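# Pour marbles from the full beaker to even out four

## Task

Use the beaker holding the most marbles to pour into the two empty beakers until each of them has roughly the same count as the fourth beaker, which must not be touched or changed. Afterwards put the pouring beaker back down, make sure all four beakers end upright, and spill at most a handful of marbles. Glass can shatter from a strong squeeze, a hard press, or a drop of more than a few centimetres, and a broken beaker means failure, though such an event does not always break it.

## Robot and tools

Robot: two arms on carriages that share one floor track. left_arm carries a five-finger left hand and rides left_rail, which is always the carriage on the +y side. right_arm carries a right hand and rides right_rail. Each arm's base sits at x = 0, y = its carriage's position_m, z = 0.04 m, facing +x.

Scene frame (used in results): fixed to the table, table top at z = 0, +z up, +x the direction the arms face, +y to their left. The track runs along y at x = 0; the table starts at x = 0.17 m. Positions are in metres, orientations as quaternions wxyz.

Hand point: a point 0.05 m in front of the palm, 0.15 m out from the wrist flange. Its +z runs along straight fingers, +y out of the palm, +x across the palm away from the thumb on the right hand (toward the thumb on the left hand). Straight fingers extend about 0.06-0.07 m past it. A bracket on the little-finger side of the wrist can strike things, and with fingers level the wrist may hang below the hand point and reach the table first.

execute_actions: argument actions, a list run in order; optional cameras (list of names, ["all"], [] or null). Each action may hold rows, steps, until, and device commands. rows: up to 15 rows, each one control step (1/30 s). A row is 28 numbers in [-1, 1] covering both arms in one list: left_arm dx, dy, dz, rx, ry, rz, then left_gripper little, ring, middle, index, thumb_bend, thumb_turn, force_limit, speed, then the same 14 for right_arm and right_gripper. dx..rz are an offset, not a pose: measured from that arm's Hand target as it stood when the action began, along that Hand target's own axes; every row counts from that same start, not from the row before. Scale: 1.0 = 0.6 m or 180 degrees; rx, ry, rz form one rotation vector. Six zeros re-command the current Hand target. Finger numbers are absolute targets: +1 open/straight, -1 closed; thumb_turn +1 beside the palm, -1 opposite the fingers. force_limit maps -1..+1 to about 0..10 N at the fingertip (15 N for thumb motors); speed from near 0 at -1 to full at +0.48 and above. To keep a hand unchanged, repeat its last sent eight numbers. With the thumb fully opposed the hand grips objects about 0.035-0.065 m thick. For a soft grip on glass use low force_limit and speed -0.94 or lower. steps: 1 to 450, default 15, at least one per row; after the last row the arm keeps heading to the last target. For gentle motion ramp offsets a little per row (0.01 per row is about 0.18 m/s).

Rail commands inside an action: left_rail or right_rail with position_m (left -0.8 to 1.5 m, right -1.5 to 0.8 m, absolute place on the track), speed_m_s (0.01 to 1), acceleration_factor (0.1 to 1), or {"stop": true}. Then wait with an action like {"steps": n, "until": {"left_rail": {"position_status": ["!=", "moving"]}}}. Keep the carriages at least about 0.78 m apart. until conditions read only the rails; numbers need a comparison (=, !=, <, <=, >, >=); {"all": {"status": "ended"}} and {"any": {"status": "ended"}} also exist. Any out-of-range value or unknown name rejects the whole call.

move: target is one 28-number row or a list of up to 15 rows, laid out as above, each an offset from the Hand targets at the move's start (not chained). speed: m/s top path speed, 0.002 to 3.6, default 0.25 (one value or one per target). blend: corner rounding in m for lists, default 0 (stop at each). stop_force: 3 to 120 N, ends an arm's path on contact; unreliable when the hand turns, and omit it when backing off a contact. zero: with stop_force, re-zero before moving (default true). blocking=false returns early; then call wait or stop before new rows or moves. The result adds a move: line (done, off_target, moving, held, fault, plus limits such as paced or held).

wait: seconds 0 to 10; holds commands. stop: brakes a running move. zoom_image: camera (cam_high, cam_bench_left, cam_bench_mid, cam_bench_right, cam_left_wrist, cam_right_wrist) and region [x0, y0, x1, y1] in pixels, max 504 by 504. show_instructions: shows the reference pages. zero_wrist_force: arm = left_arm or right_arm. finished_scene: optional scene = 1; ends irreversibly.

Result lines: end_effector_position/quat and velocities per arm in the scene frame; Hand target (what the next offsets start from); Joint positions/velocities (rail, shoulder pan, shoulder lift, elbow, wrist 1-3); joint torques; Wrist force/torque in the hand's axes plus the peak since last shown; hand_measured, hand_stopped_by (moving, target, force, stalled, fault), hand_load_n (positive = finger pushed open; a drop to about 0 means the grip is lost); rail position_m, position_status (moving, done, contact_stop, time_out, stopped, stopped_with_arm, stopped_for_other_arm, stopped_for_other_carriage), position_answer (taken, not_taken); Motor temperatures and MOTOR HOT warnings.

Avoid: squeezing or pressing a beaker hard, knocking any over, dropping one from more than a few cm, tilting so fast that marbles fly out, anything falling off the table or onto the track, the two arms touching or one hand closing on the other, and targets set past firm contact (the arms are stiff; about 150 N or joint torque limits cause a 10 s fault stop). Wrist joints manage only about 12.8 N m. The controller clips commanded orientation to 32 degrees from the current one per step, and a hand may stop short of a big target, so re-send the missing part. Keep paths away from an arm's own base. Let carriages arrive before placing hands or ending.

Each tool is called after "Emit:" as a command line: name --argument value for each argument, lists and objects as JSON in quotes; but a table of rows of numbers goes row by row, as --pt "numbers of a row", without its own name.

Reference images:

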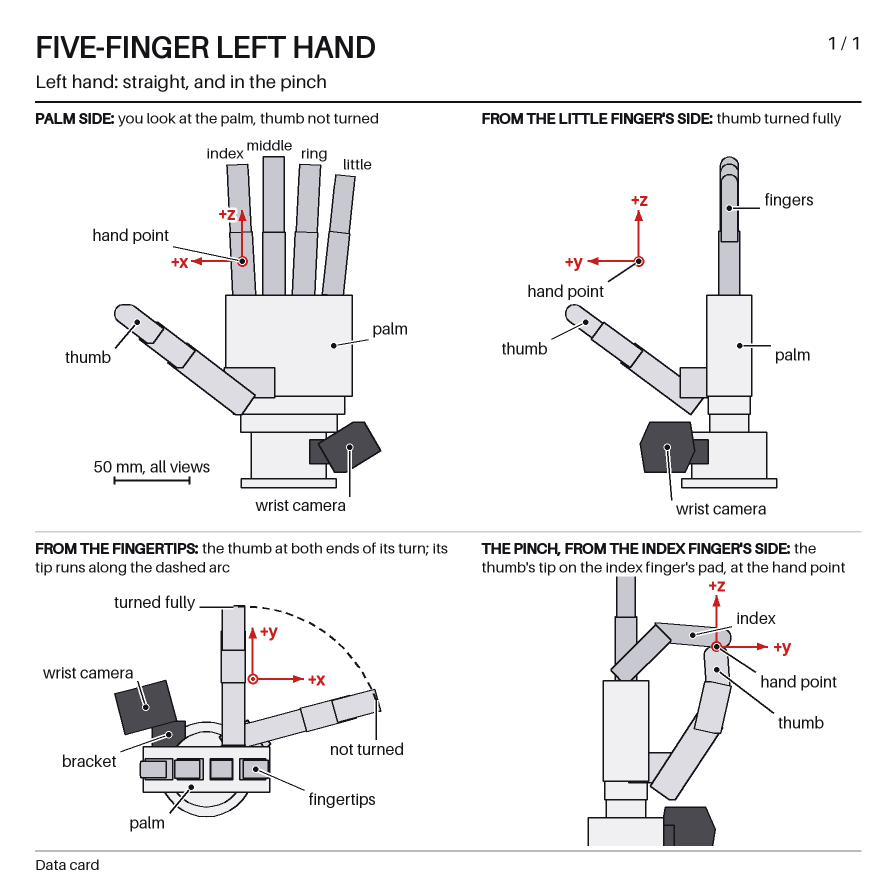

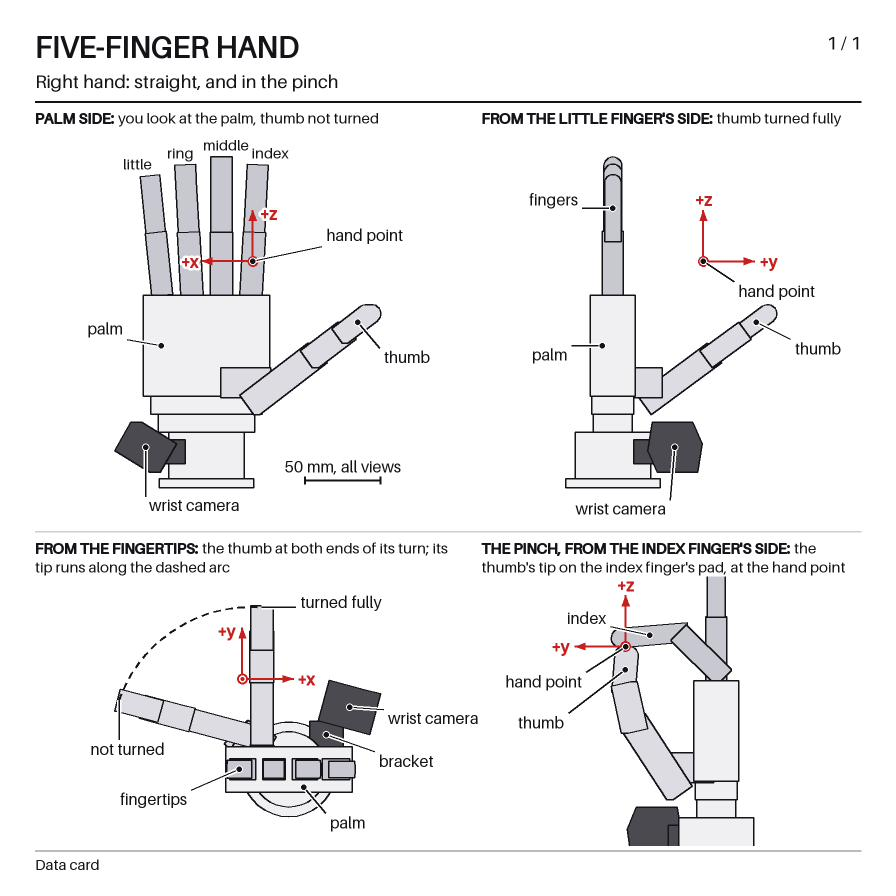

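## Session

Emit:
execute_actions --actions '[]'

Scene clock: 0.00 s.
left_arm: end_effector_position=(+0.3386, +1.0002, +0.6198) hand_measured=(+1.000, +1.000, +1.000, +1.000, +1.000, +1.000) hand_load_n=(+0.0, +0.0, +0.0, +0.0, +0.0, +0.0) hand_stopped_by=(target, target, target, target, target, target) hand_force_limit=0.00 hand_speed=-0.80 end_effector_quat_wxyz=(+0.000, +1.000, +0.000, +0.000) | right_arm: end_effector_position=(+0.3386, -0.6502, +0.6198) hand_measured=(+1.000, +1.000, +1.000, +1.000, +1.000, +1.000) hand_load_n=(+0.0, +0.0, +0.0, +0.0, +0.0, +0.0) hand_stopped_by=(target, target, target, target, target, target) hand_force_limit=0.00 hand_speed=-0.80 end_effector_quat_wxyz=(+0.000, +0.000, +1.000, +0.000)
Joint positions: left_arm=[1.1 3.458 -1.754 -0.698 0.881 -1.571 1.887] | right_arm=[-0.75 -0.316 -1.388 0.698 2.261 1.571 -1.887]
Joint velocities: within noise
Joint torques (N m): no reading
Motor temperatures (°C): left_arm=[35 30 35 43 42 37] | right_arm=[31 39 35 40 38 42]
Wrist force (N): no reading
Wrist torque (N m): no reading
Wrist force, peak (N): no reading
Hand target: left_arm +0.3386, +1.0002, +0.6198; +0.000, +1.000, +0.000, +0.000 | right_arm +0.3386, -0.6502, +0.6198; +0.000, +0.000, +1.000, +0.000
left_rail: position_m=1.100 position_status=done
right_rail: position_m=-0.750 position_status=done

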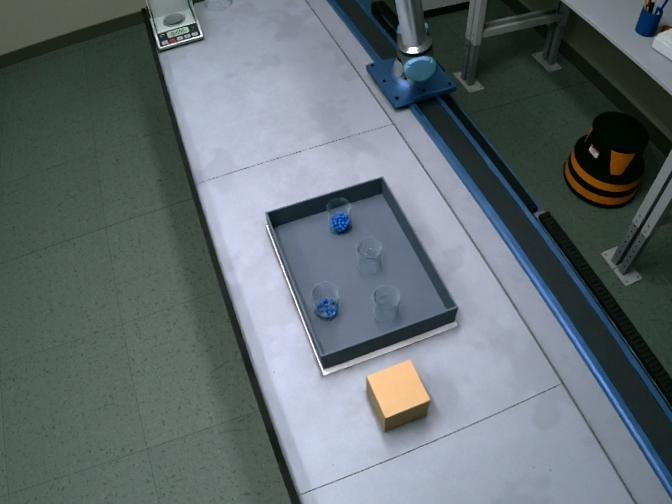

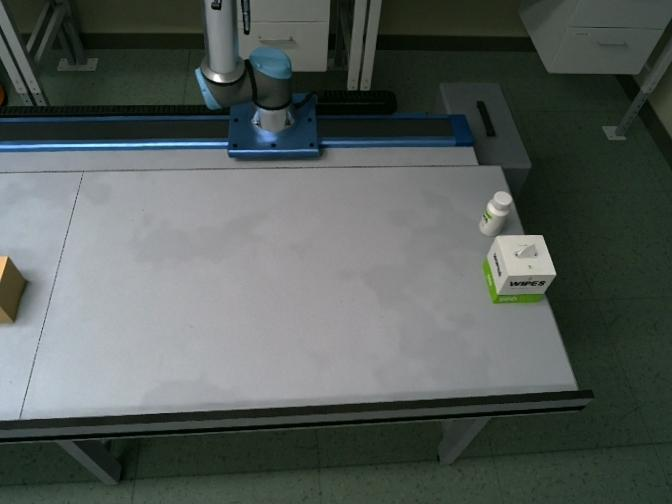

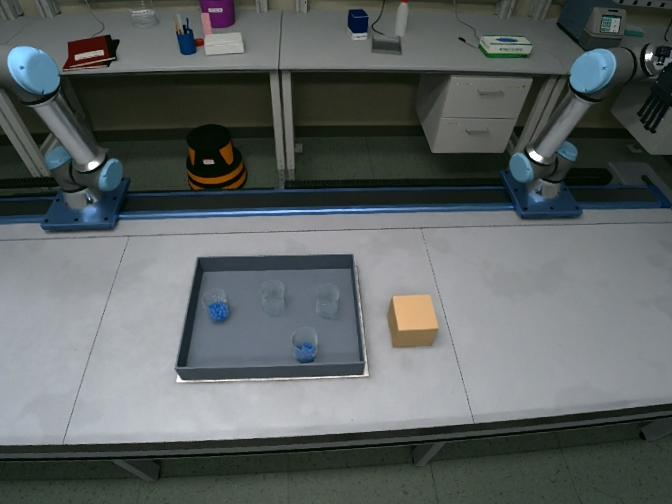

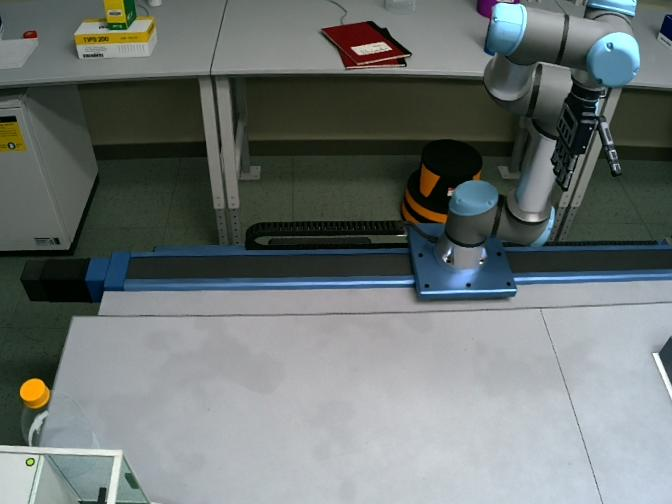

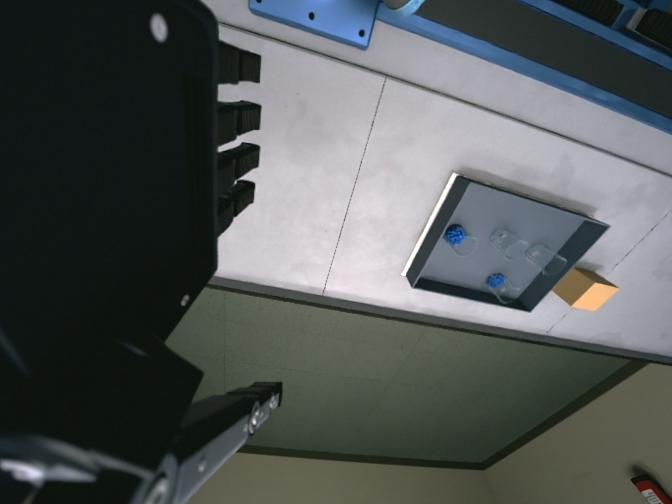

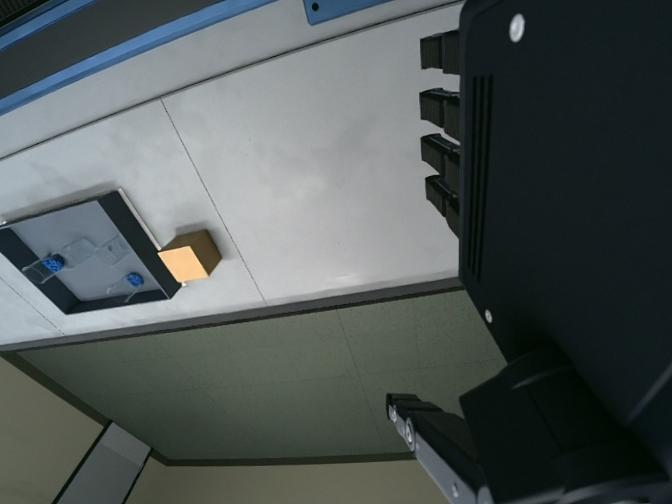

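Emit:
zoom_image --camera "cam_bench_mid" --region '[160, 240, 450, 400]'

Emit:
zoom_image --camera "cam_high" --region '[250, 160, 480, 380]'

Scaled by 1.738.

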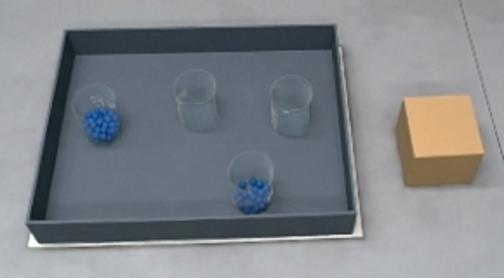

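Scaled by 2.191.

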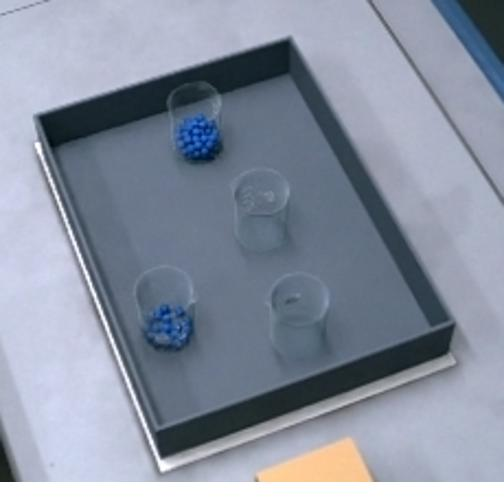

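Emit:
zoom_image --camera "cam_bench_mid" --region '[170, 245, 290, 335]'

Emit:
zoom_image --camera "cam_bench_mid" --region '[260, 300, 380, 390]'

Emit:
zoom_image --camera "cam_high" --region '[260, 170, 400, 275]'

Emit:
zoom_image --camera "cam_high" --region '[280, 260, 420, 365]'

Scaled by 4.200.

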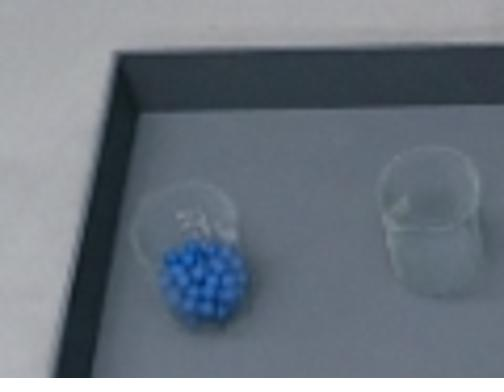

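Scaled by 4.200.

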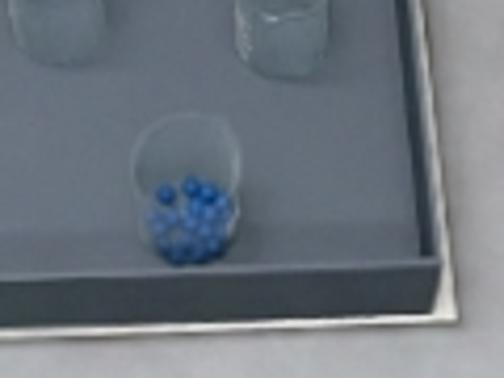

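Scaled by 3.600.

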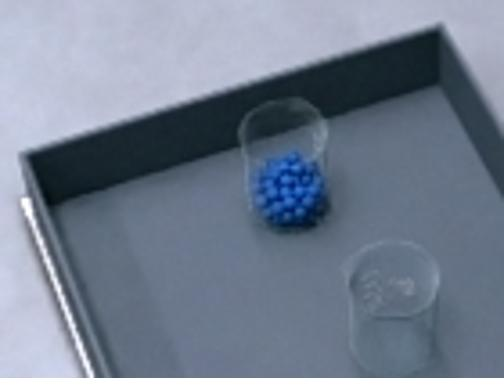

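Scaled by 3.600.

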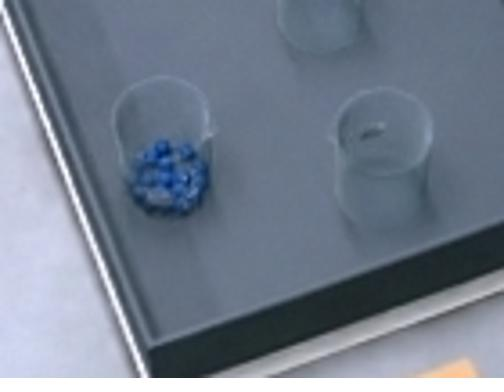

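Emit:
execute_actions --actions '[{"rows": [[0,0,0,0,0,0,1,1,1,1,1,1,0.0,-0.8,0,0,0,0,0,0,1,1,1,1,1,-1,-0.5,0.2]], "right_rail": {"position_m": 0.0, "acceleration_factor": 0.5}, "steps": 120, "until": {"right_rail": {"position_status": ["!=", "moving"]}}}]' --cameras '["all"]'

Scene clock: 15.63 s.
left_arm: end_effector_position=(+0.3386, +1.0002, +0.6198) hand_measured=(+1.000, +1.000, +1.000, +1.000, +1.000, +1.000) hand_load_n=(+0.0, +0.0, +0.5, +0.0, +0.0, +0.0) hand_stopped_by=(target, target, target, target, target, target) hand_force_limit=0.00 hand_speed=-0.80 end_effector_quat_wxyz=(+0.000, +1.000, +0.000, +0.000) | right_arm: end_effector_position=(+0.3386, +0.0998, +0.6198) hand_measured=(+1.000, +1.000, +1.000, +1.000, +1.000, -1.000) hand_load_n=(+0.0, +0.0, +0.0, +0.0, -0.5, +0.0) hand_stopped_by=(target, target, target, target, target, target) hand_force_limit=-0.50 hand_speed=0.20 end_effector_quat_wxyz=(+0.000, +0.000, +1.000, +0.000)
Joint positions: left_arm=[1.1 3.458 -1.754 -0.698 0.881 -1.571 1.887] | right_arm=[0 -0.316 -1.388 0.698 2.261 1.571 -1.887]
Joint torques (N m): left_arm=[1.41 20.1 14.06 -2.53 -0.27 -0.06] | right_arm=[1.86 -20.14 -14.5 2.35 -0.05 -0.04]
Wrist force (N): left_arm=[0.0 0.0 -0.2] | right_arm=[0.1 -0.1 -0.4]
Wrist torque (N m): left_arm=[0.01 0.00 0.00] | right_arm=[0.01 -0.02 0.00]
Wrist force, peak (N): left_arm=[0.0 0.2 -0.5] | right_arm=[0.1 1.2 -0.2]
Hand target: left_arm +0.3386, +1.0002, +0.6198; +0.000, +1.000, +0.000, +0.000 | right_arm +0.3386, +0.0998, +0.6198; +0.000, +0.000, +1.000, +0.000
Off the commanded pose: left_arm 0.000 m, 0 deg | right_arm 0.000 m, 0 deg.
left_rail: position_m=1.100 position_status=done
right_rail: position_m=0.000 position_status=done

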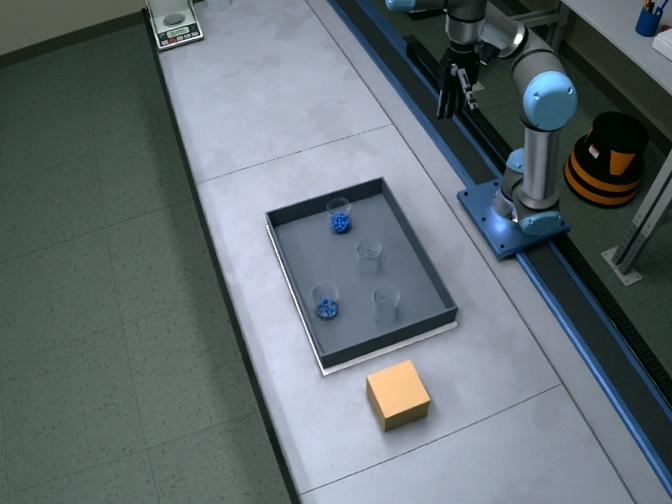

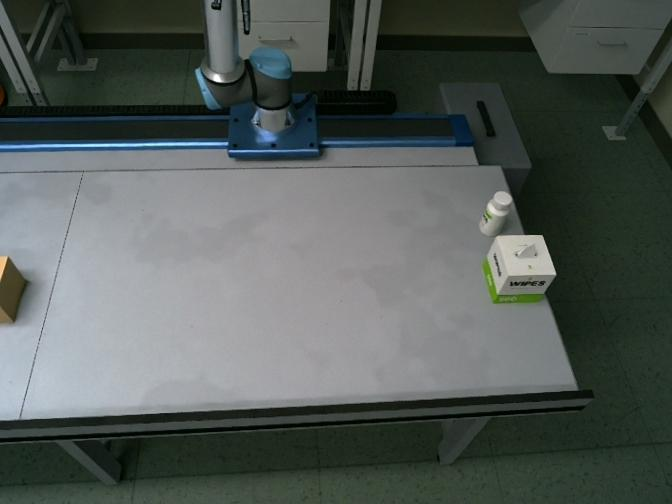

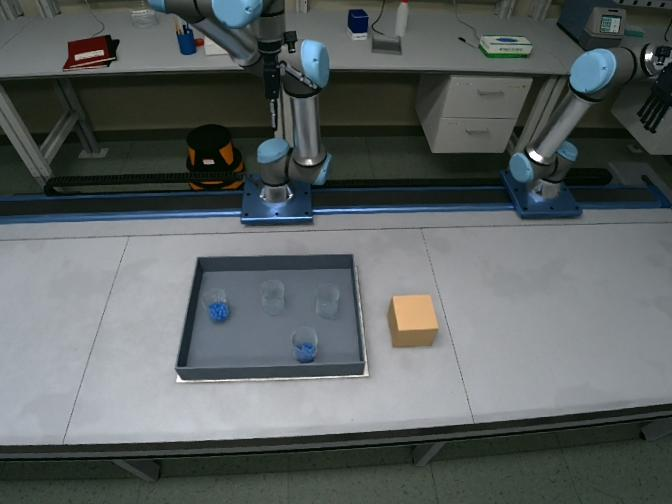

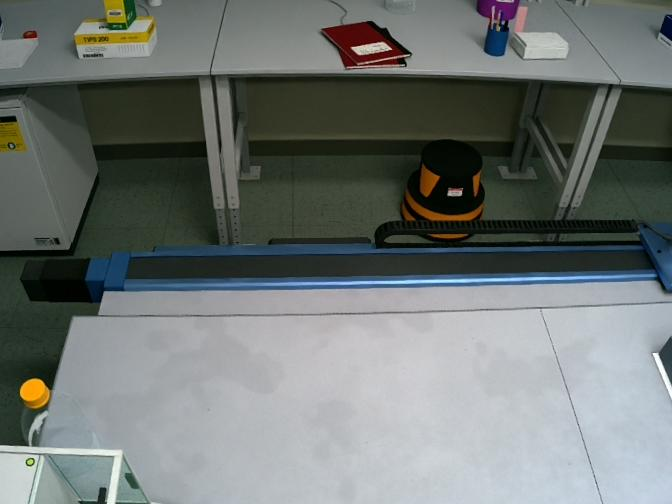

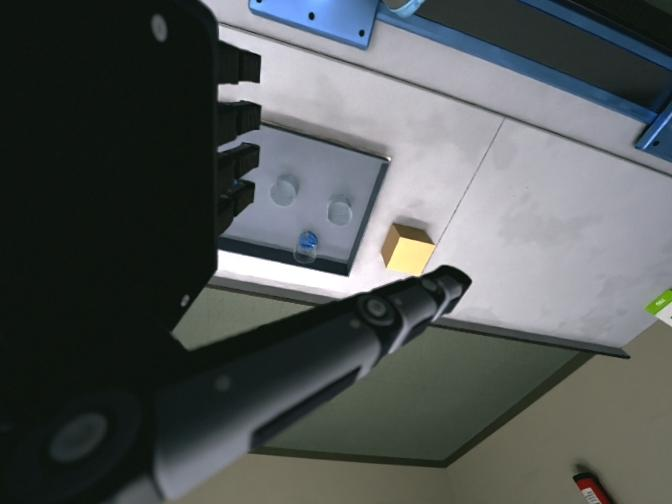

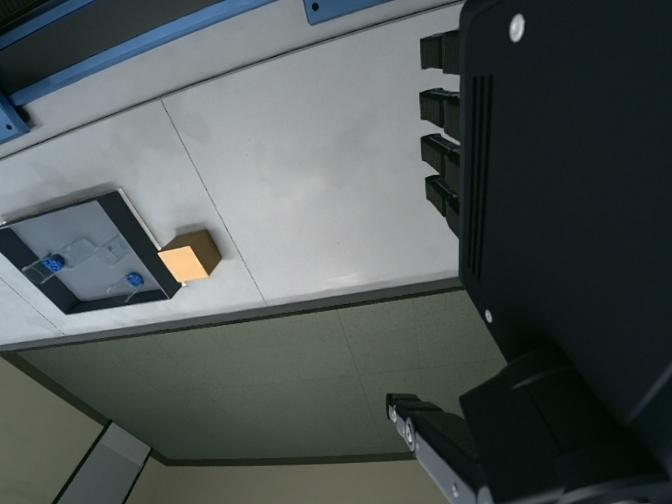

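Emit:
move --pt "0 0 0 0 0 0 1 1 1 1 1 1 0.0 -0.8 -0.133 -0.1 0 0 0 0.5 1 1 1 1 1 -1 -0.5 0.2" --pt "0 0 0 0 0 0 1 1 1 1 1 1 0.0 -0.8 -0.2 -0.25 0.167 0 0 1.0 1 1 1 1 1 -1 -0.5 0.2" --pt "0 0 0 0 0 0 1 1 1 1 1 1 0.0 -0.8 -0.267 -0.367 0.533 -0.5736 0 0.819 1 1 1 1 1 -1 -0.5 0.2" --speed 0.5 --blend '[0.03, 0.03, 0]' --cameras '["all"]'

Scene clock: 23.10 s.
left_arm: end_effector_position=(+0.3386, +1.0002, +0.6198) hand_measured=(+1.000, +1.000, +1.000, +1.000, +1.000, +1.000) hand_load_n=(+0.0, +0.0, +0.0, +0.0, +0.0, +0.0) hand_stopped_by=(target, target, target, target, target, target) hand_force_limit=0.00 hand_speed=-0.80 end_effector_quat_wxyz=(+0.000, +1.000, +0.000, +0.000) | right_arm: end_effector_position=(+0.4988, -0.1204, +0.3000) hand_measured=(+1.000, +1.000, +1.000, +1.000, +1.000, -1.000) hand_load_n=(+0.0, +0.0, +0.0, +0.0, +0.0, +0.5) hand_stopped_by=(target, target, target, target, target, target) hand_force_limit=-0.50 hand_speed=0.20 end_effector_quat_wxyz=(+0.000, +0.819, +0.000, +0.574)
Joint positions: left_arm=[1.1 3.458 -1.754 -0.698 0.881 -1.571 1.887] | right_arm=[0 -0.711 -1.772 2.068 0.151 0.91 1.284]
Joint torques (N m): left_arm=[0.53 20.2 15.68 -2.69 0.07 0.12] | right_arm=[-8.73 -16.4 -14.01 -1.3 -3.1 2.03]
Wrist force (N): left_arm=[0.0 -0.1 -0.3] | right_arm=[0.3 0.6 0.3]
Wrist torque (N m): left_arm=[0.00 0.00 0.01] | right_arm=[0.17 0.03 -0.13]
Wrist force, peak (N): left_arm=[0.5 0.1 -0.4] | right_arm=[-1.1 0.6 -0.1]
Hand target: left_arm +0.3386, +1.0002, +0.6198; +0.000, +1.000, +0.000, +0.000 | right_arm +0.4988, -0.1204, +0.3000; +0.000, +0.819, +0.000, +0.574
Off the commanded pose: left_arm 0.000 m, 0 deg | right_arm 0.000 m, 0 deg.
left_rail: position_m=1.100 position_status=done
right_rail: position_m=0.000 position_status=done
move: done

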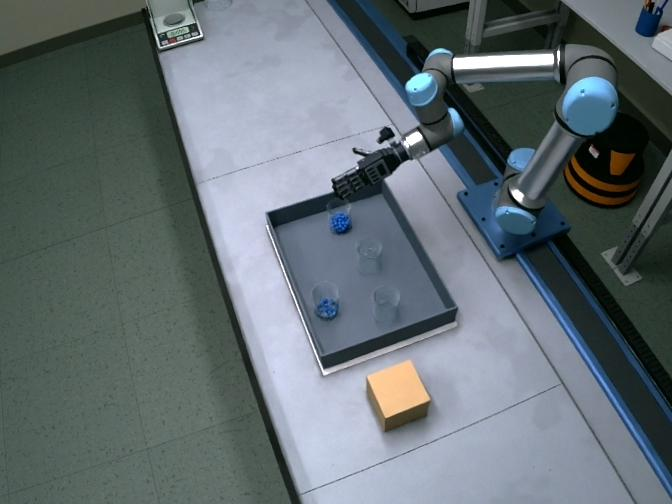

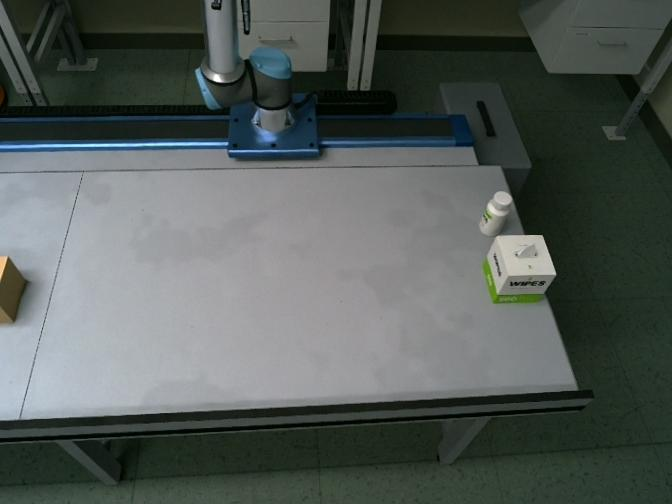

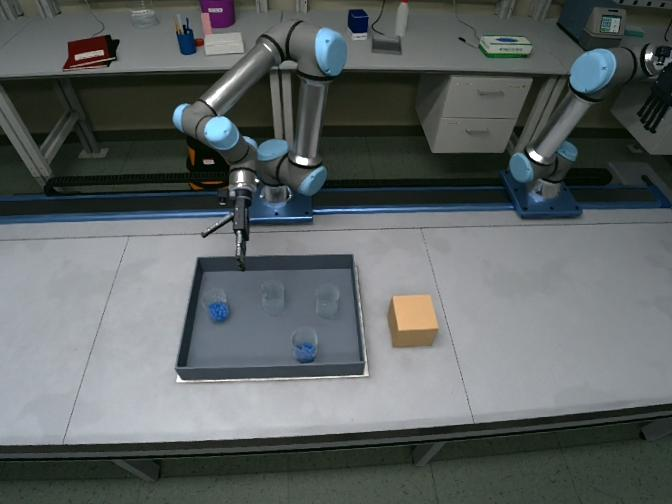

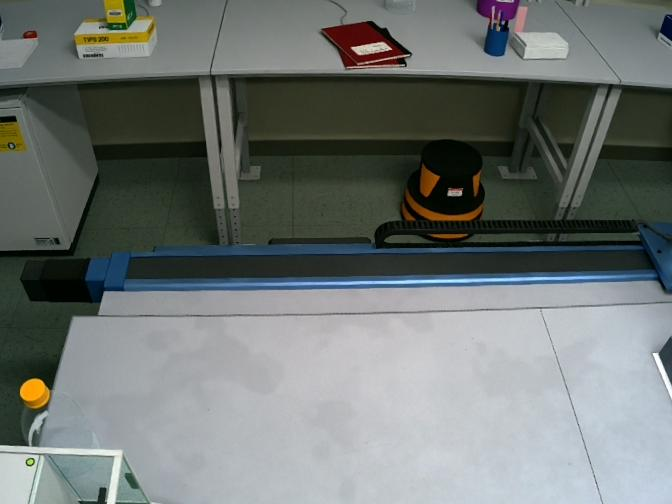

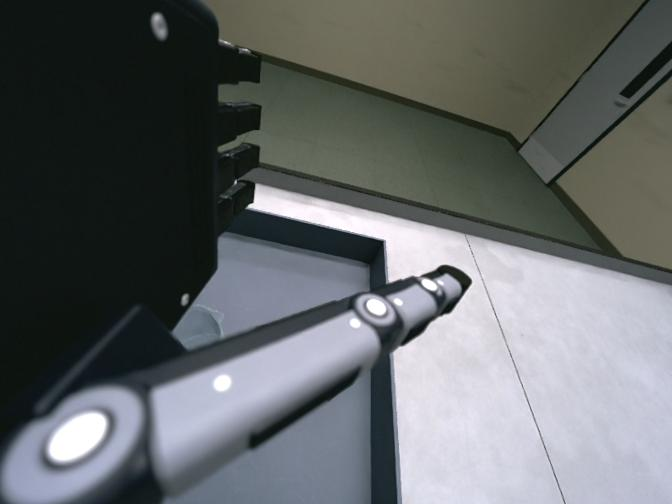

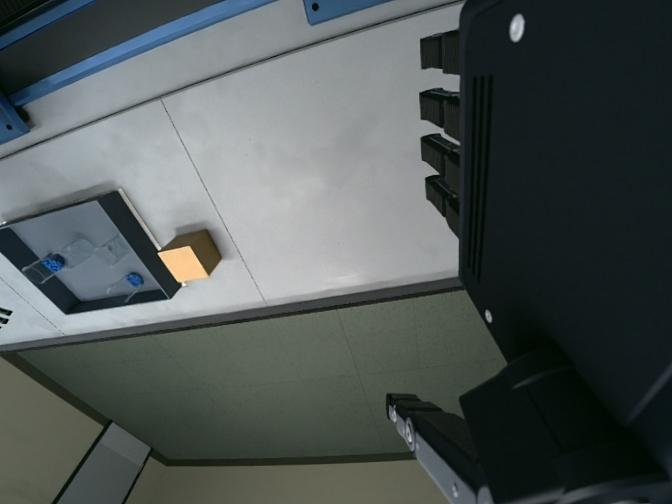

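Emit:
zoom_image --camera "cam_bench_mid" --region '[180, 160, 310, 340]'

Emit:
zoom_image --camera "cam_high" --region '[300, 110, 480, 250]'

Emit:
zoom_image --camera "cam_left_wrist" --region '[100, 180, 500, 480]'

Scaled by 2.800.

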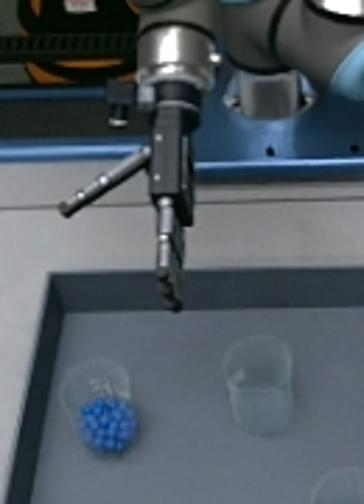

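Scaled by 2.800.

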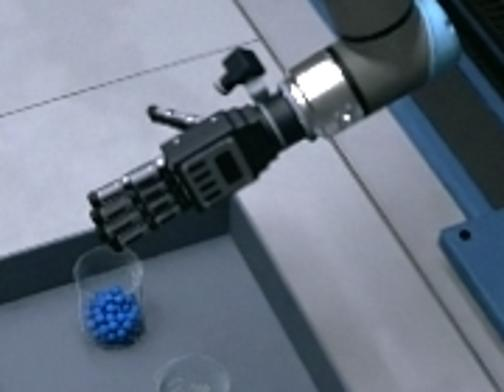

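Scaled by 1.260.

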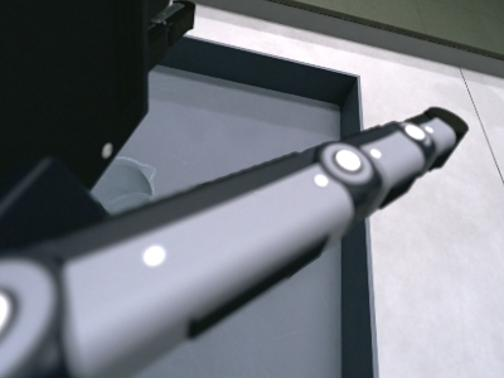

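Emit:
move --target '[0,0,0,0,0,0,1,1,1,1,1,1,0.0,-0.8,-0.2193,0,0.0798,0,0,0,1,1,1,1,1,-1,-0.5,0.2]' --speed 0.25 --cameras '["cam_high","cam_bench_mid","cam_left_wrist"]'

Scene clock: 26.90 s.
left_arm: end_effector_position=(+0.3386, +1.0002, +0.6198) hand_measured=(+1.000, +1.000, +1.000, +1.000, +1.000, +1.000) hand_load_n=(+0.0, +0.0, +0.0, +0.0, +0.0, +0.0) hand_stopped_by=(target, target, target, target, target, target) hand_force_limit=0.00 hand_speed=-0.80 end_effector_quat_wxyz=(+0.000, +1.000, +0.000, +0.000) | right_arm: end_effector_position=(+0.4988, -0.1204, +0.1600) hand_measured=(+1.000, +1.000, +1.000, +1.000, +1.000, -1.000) hand_load_n=(+0.0, +0.0, +0.0, +0.0, +0.0, +0.0) hand_stopped_by=(target, target, target, target, target, target) hand_force_limit=-0.50 hand_speed=0.20 end_effector_quat_wxyz=(+0.000, +0.819, +0.000, +0.574)
Joint positions: left_arm=[1.1 3.458 -1.754 -0.698 0.881 -1.571 1.887] | right_arm=[0 -0.711 -1.572 2.308 -0.288 0.91 1.284]
Joint torques (N m): left_arm=[0.88 21.16 15.08 -2.87 -0.11 -0.09] | right_arm=[9.17 -7.7 -8.84 -1.38 1.78 2.27]
Wrist force (N): left_arm=[0.0 0.2 -0.2] | right_arm=[0.2 0.4 -0.2]
Wrist torque (N m): left_arm=[0.04 0.00 -0.01] | right_arm=[0.18 0.09 -0.13]
Wrist force, peak (N): left_arm=[0.1 0.4 -0.5] | right_arm=[1.9 0.3 -0.4]
Hand target: left_arm +0.3386, +1.0002, +0.6198; +0.000, +1.000, +0.000, +0.000 | right_arm +0.4988, -0.1204, +0.1599; +0.000, +0.819, +0.000, +0.574
Off the commanded pose: left_arm 0.000 m, 0 deg | right_arm 0.000 m, 0 deg.
left_rail: position_m=1.100 position_status=done
right_rail: position_m=0.000 position_status=done
move: done
Images, in order (width x height): cam_high 672x504, cam_bench_mid 672x504, cam_left_wrist 672x504.

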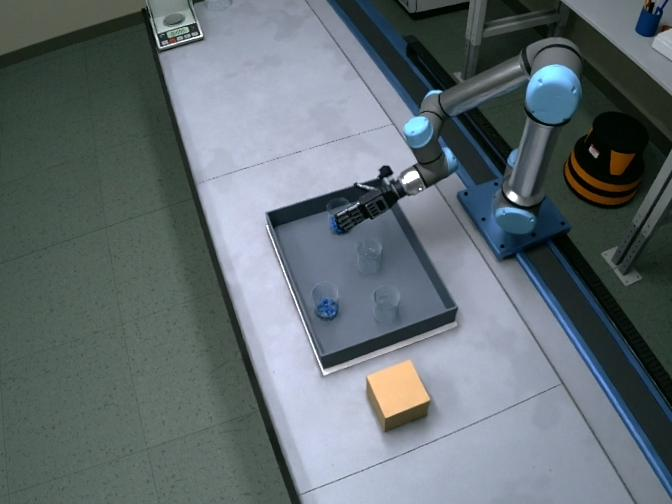

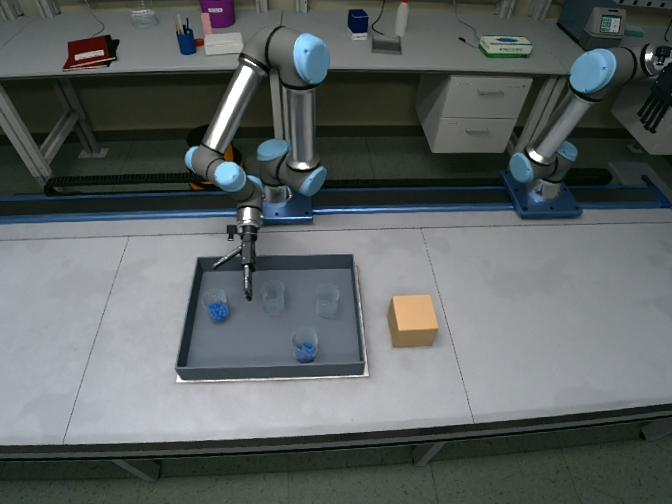

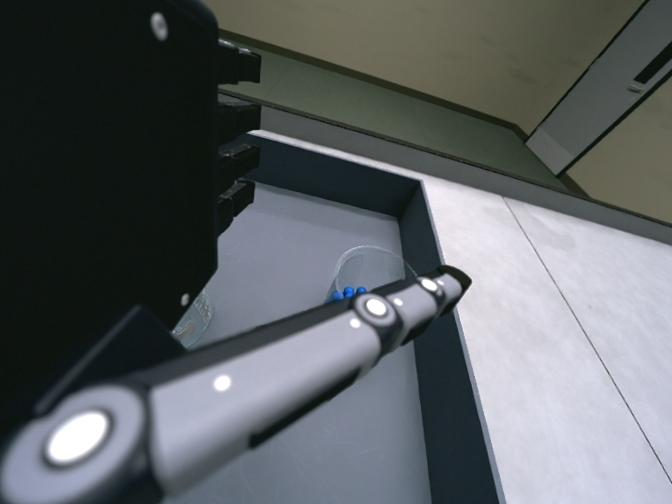

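Emit:
zoom_image --camera "cam_bench_mid" --region '[170, 210, 310, 330]'

Emit:
zoom_image --camera "cam_high" --region '[290, 150, 430, 270]'

Emit:
zoom_image --camera "cam_left_wrist" --region '[180, 180, 500, 420]'

Scaled by 3.600.

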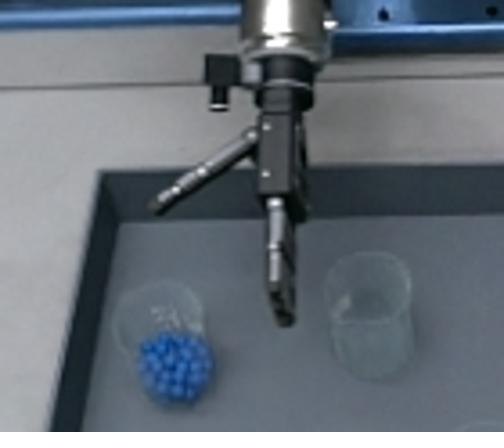

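Scaled by 3.600.

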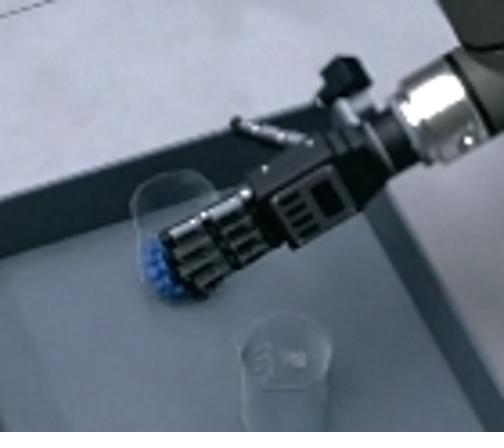

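Scaled by 1.575.

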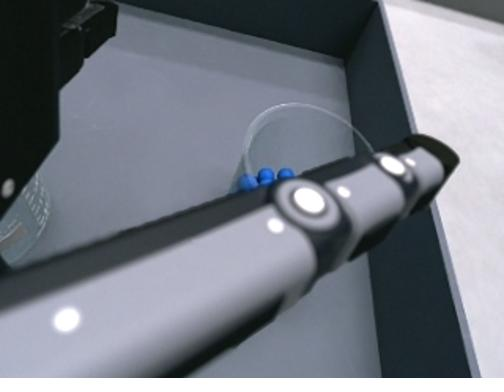

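Emit:
move --target '[0,0,0,0,0,0,1,1,1,1,1,1,0.0,-0.8,-0.008,0.0743,0.0755,0,0,0,1,1,1,1,1,-1,-0.5,0.2]' --speed 0.2 --cameras '["cam_high","cam_bench_mid","cam_left_wrist"]'

Scene clock: 30.57 s.
left_arm: end_effector_position=(+0.3386, +1.0002, +0.6198) hand_measured=(+1.000, +1.000, +1.000, +1.000, +1.000, +1.000) hand_load_n=(+0.0, +0.0, +0.0, +0.0, -0.5, +0.0) hand_stopped_by=(target, target, target, target, target, target) hand_force_limit=0.00 hand_speed=-0.80 end_effector_quat_wxyz=(+0.000, +1.000, +0.000, +0.000) | right_arm: end_effector_position=(+0.5397, -0.1650, +0.1400) hand_measured=(+1.000, +1.000, +1.000, +1.000, +1.000, -1.000) hand_load_n=(+0.0, +0.0, +0.0, +0.0, +0.0, +0.0) hand_stopped_by=(target, target, target, target, target, target) hand_force_limit=-0.50 hand_speed=0.20 end_effector_quat_wxyz=(+0.000, +0.819, +0.000, +0.574)
Joint positions: left_arm=[1.1 3.458 -1.754 -0.698 0.881 -1.571 1.887] | right_arm=[0 -0.734 -1.403 2.189 -0.331 0.889 1.271]
Joint torques (N m): left_arm=[0.38 19 15.55 -2.96 -0.06 0.14] | right_arm=[9.98 -15.06 -24.2 -1.34 1.71 0.85]
Wrist force (N): left_arm=[0.0 0.2 -0.2] | right_arm=[0.1 0.3 -0.2]
Wrist torque (N m): left_arm=[0.04 0.00 0.00] | right_arm=[0.17 0.08 -0.06]
Wrist force, peak (N): left_arm=[0.1 0.1 -0.6] | right_arm=[0.1 1.2 0.4]
Hand target: left_arm +0.3386, +1.0002, +0.6198; +0.000, +1.000, +0.000, +0.000 | right_arm +0.5397, -0.1650, +0.1400; +0.000, +0.819, +0.000, +0.574
Off the commanded pose: left_arm 0.000 m, 0 deg | right_arm 0.000 m, 0 deg.
left_rail: position_m=1.100 position_status=done
right_rail: position_m=0.000 position_status=done
move: done
Images, in order (width x height): cam_high 672x504, cam_bench_mid 672x504, cam_left_wrist 672x504.

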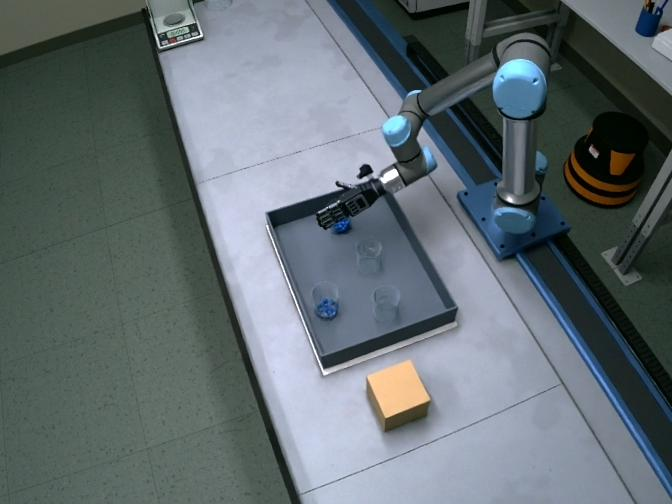

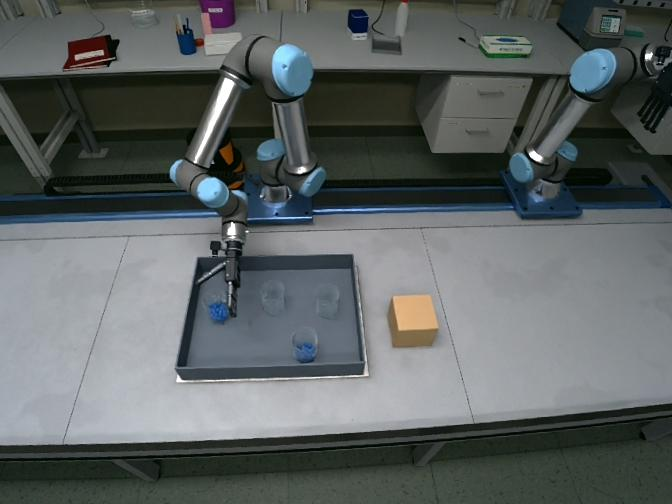

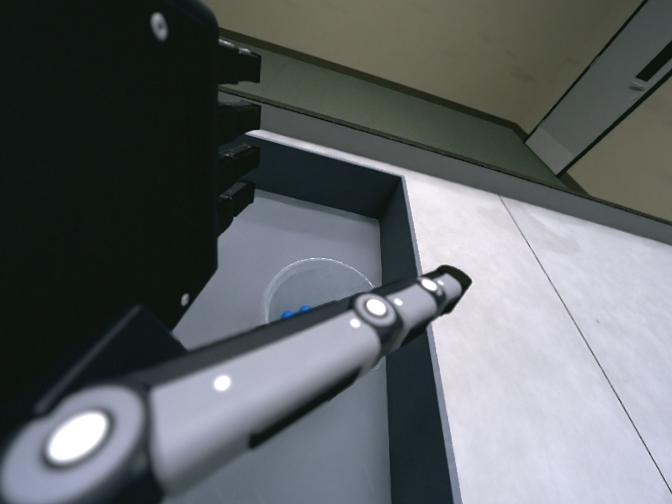

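Emit:
zoom_image --camera "cam_bench_mid" --region '[170, 230, 290, 330]'

Emit:
zoom_image --camera "cam_high" --region '[280, 150, 420, 270]'

Emit:
zoom_image --camera "cam_left_wrist" --region '[180, 180, 500, 420]'

Scaled by 4.200.

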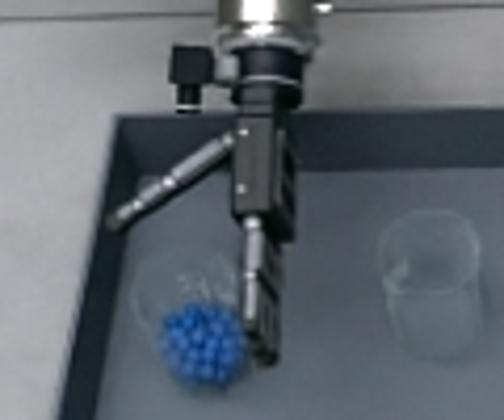

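Scaled by 3.600.

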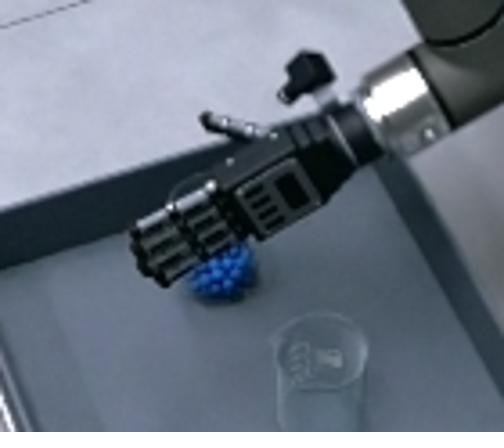

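Scaled by 1.575.

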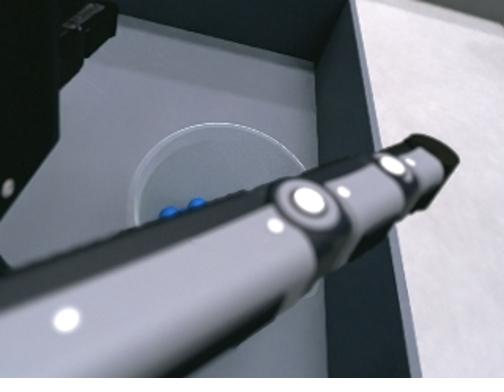

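Emit:
move --pt "0 0 0 0 0 0 1 1 1 1 1 1 0.0 -0.8 -0.0089 -0.0083 -0.0246 0 0 0 1 1 1 1 1 -1 -0.5 0.2" --pt "0 0 0 0 0 0 1 1 1 1 1 1 0.0 -0.8 -0.14995 -0.0083 0.0267 0 0 0 1 1 1 1 1 -1 -0.5 0.2" --speed '[0.1, 0.05]' --stop_force 5 --cameras '["cam_high","cam_bench_mid","cam_left_wrist"]'

Scene clock: 36.37 s.
left_arm: end_effector_position=(+0.3386, +1.0002, +0.6198) hand_measured=(+1.000, +1.000, +1.000, +1.000, +1.000, +1.000) hand_load_n=(+0.0, +0.0, +0.0, +0.0, +0.0, +0.0) hand_stopped_by=(target, target, target, target, target, target) hand_force_limit=0.00 hand_speed=-0.80 end_effector_quat_wxyz=(+0.000, +1.000, +0.000, +0.000) | right_arm: end_effector_position=(+0.5239, -0.1600, +0.0843) hand_measured=(+1.000, +1.000, +1.000, +1.000, +1.000, -1.000) hand_load_n=(+0.0, +0.0, +0.0, -0.5, +0.0, -4.0) hand_stopped_by=(target, target, target, target, target, target) hand_force_limit=-0.50 hand_speed=0.20 end_effector_quat_wxyz=(+0.000, +0.819, +0.000, +0.574)
Joint positions: left_arm=[1.1 3.458 -1.754 -0.698 0.881 -1.571 1.887] | right_arm=[0 -0.758 -1.307 2.283 -0.511 0.868 1.257]
Joint torques (N m): left_arm=[2.99 21.25 14.8 -2.5 0.16 0.2] | right_arm=[5.14 -25.16 -19.04 1.84 -1.86 2.26]
Wrist force (N): left_arm=[0.1 0.1 -0.1] | right_arm=[3.2 0.5 -0.7]
Wrist torque (N m): left_arm=[0.02 -0.02 0.01] | right_arm=[0.13 -0.06 -0.17]
Wrist force, peak (N): left_arm=[-0.2 0.3 -0.5] | right_arm=[13.2 0.1 -8.0]
Hand target: left_arm +0.3386, +1.0002, +0.6198; +0.000, +1.000, +0.000, +0.000 | right_arm +0.5239, -0.1600, +0.0843; +0.000, +0.819, +0.000, +0.574 (not the last commanded pose)
Off the commanded pose: left_arm 0.000 m, 0 deg | right_arm 0.034 m, 0 deg.
left_rail: position_m=1.100 position_status=done
right_rail: position_m=0.000 position_status=done
move: contact (right_arm); path passed 1 of 2 targets
Images, in order (width x height): cam_high 672x504, cam_bench_mid 672x504, cam_left_wrist 672x504.

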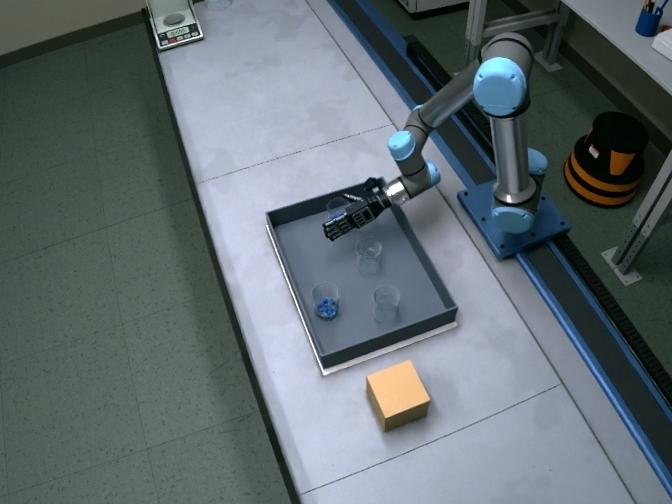

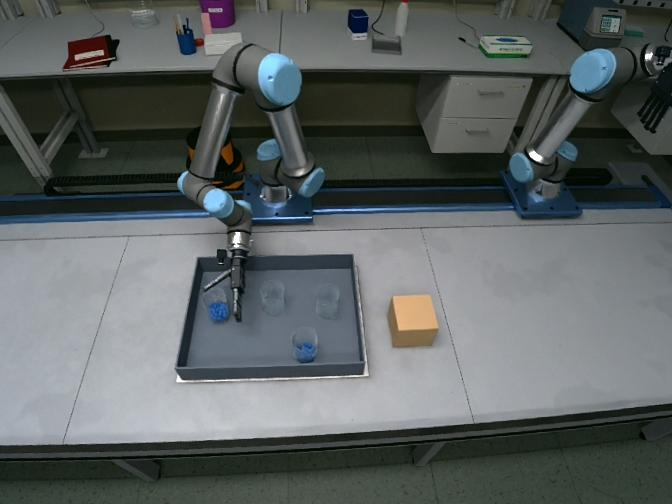

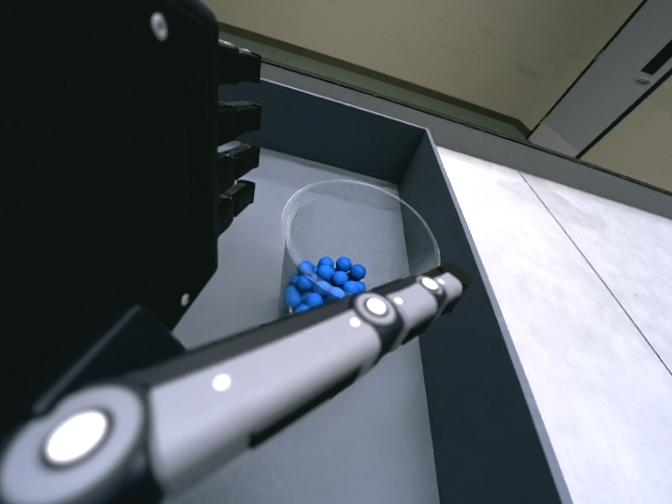

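Emit:
zoom_image --camera "cam_bench_mid" --region '[170, 230, 290, 330]'

Emit:
zoom_image --camera "cam_high" --region '[280, 150, 420, 270]'

Emit:
zoom_image --camera "cam_left_wrist" --region '[200, 120, 500, 345]'

Scaled by 4.200.

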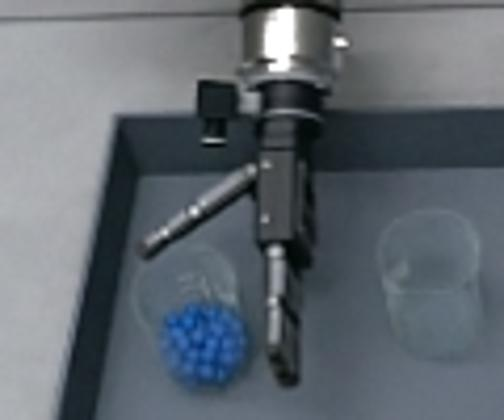

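Scaled by 3.600.

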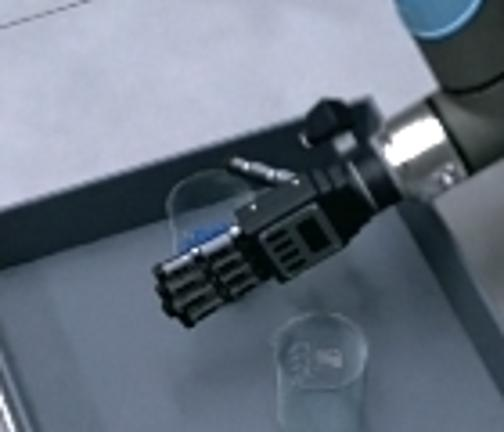

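Scaled by 1.680.

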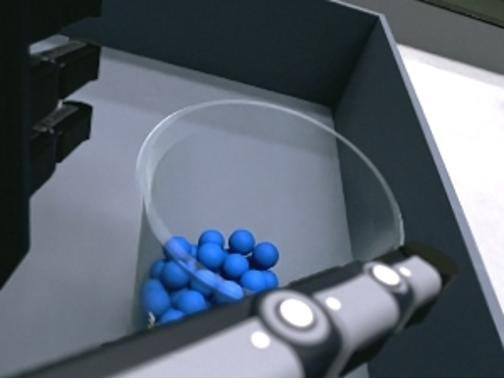

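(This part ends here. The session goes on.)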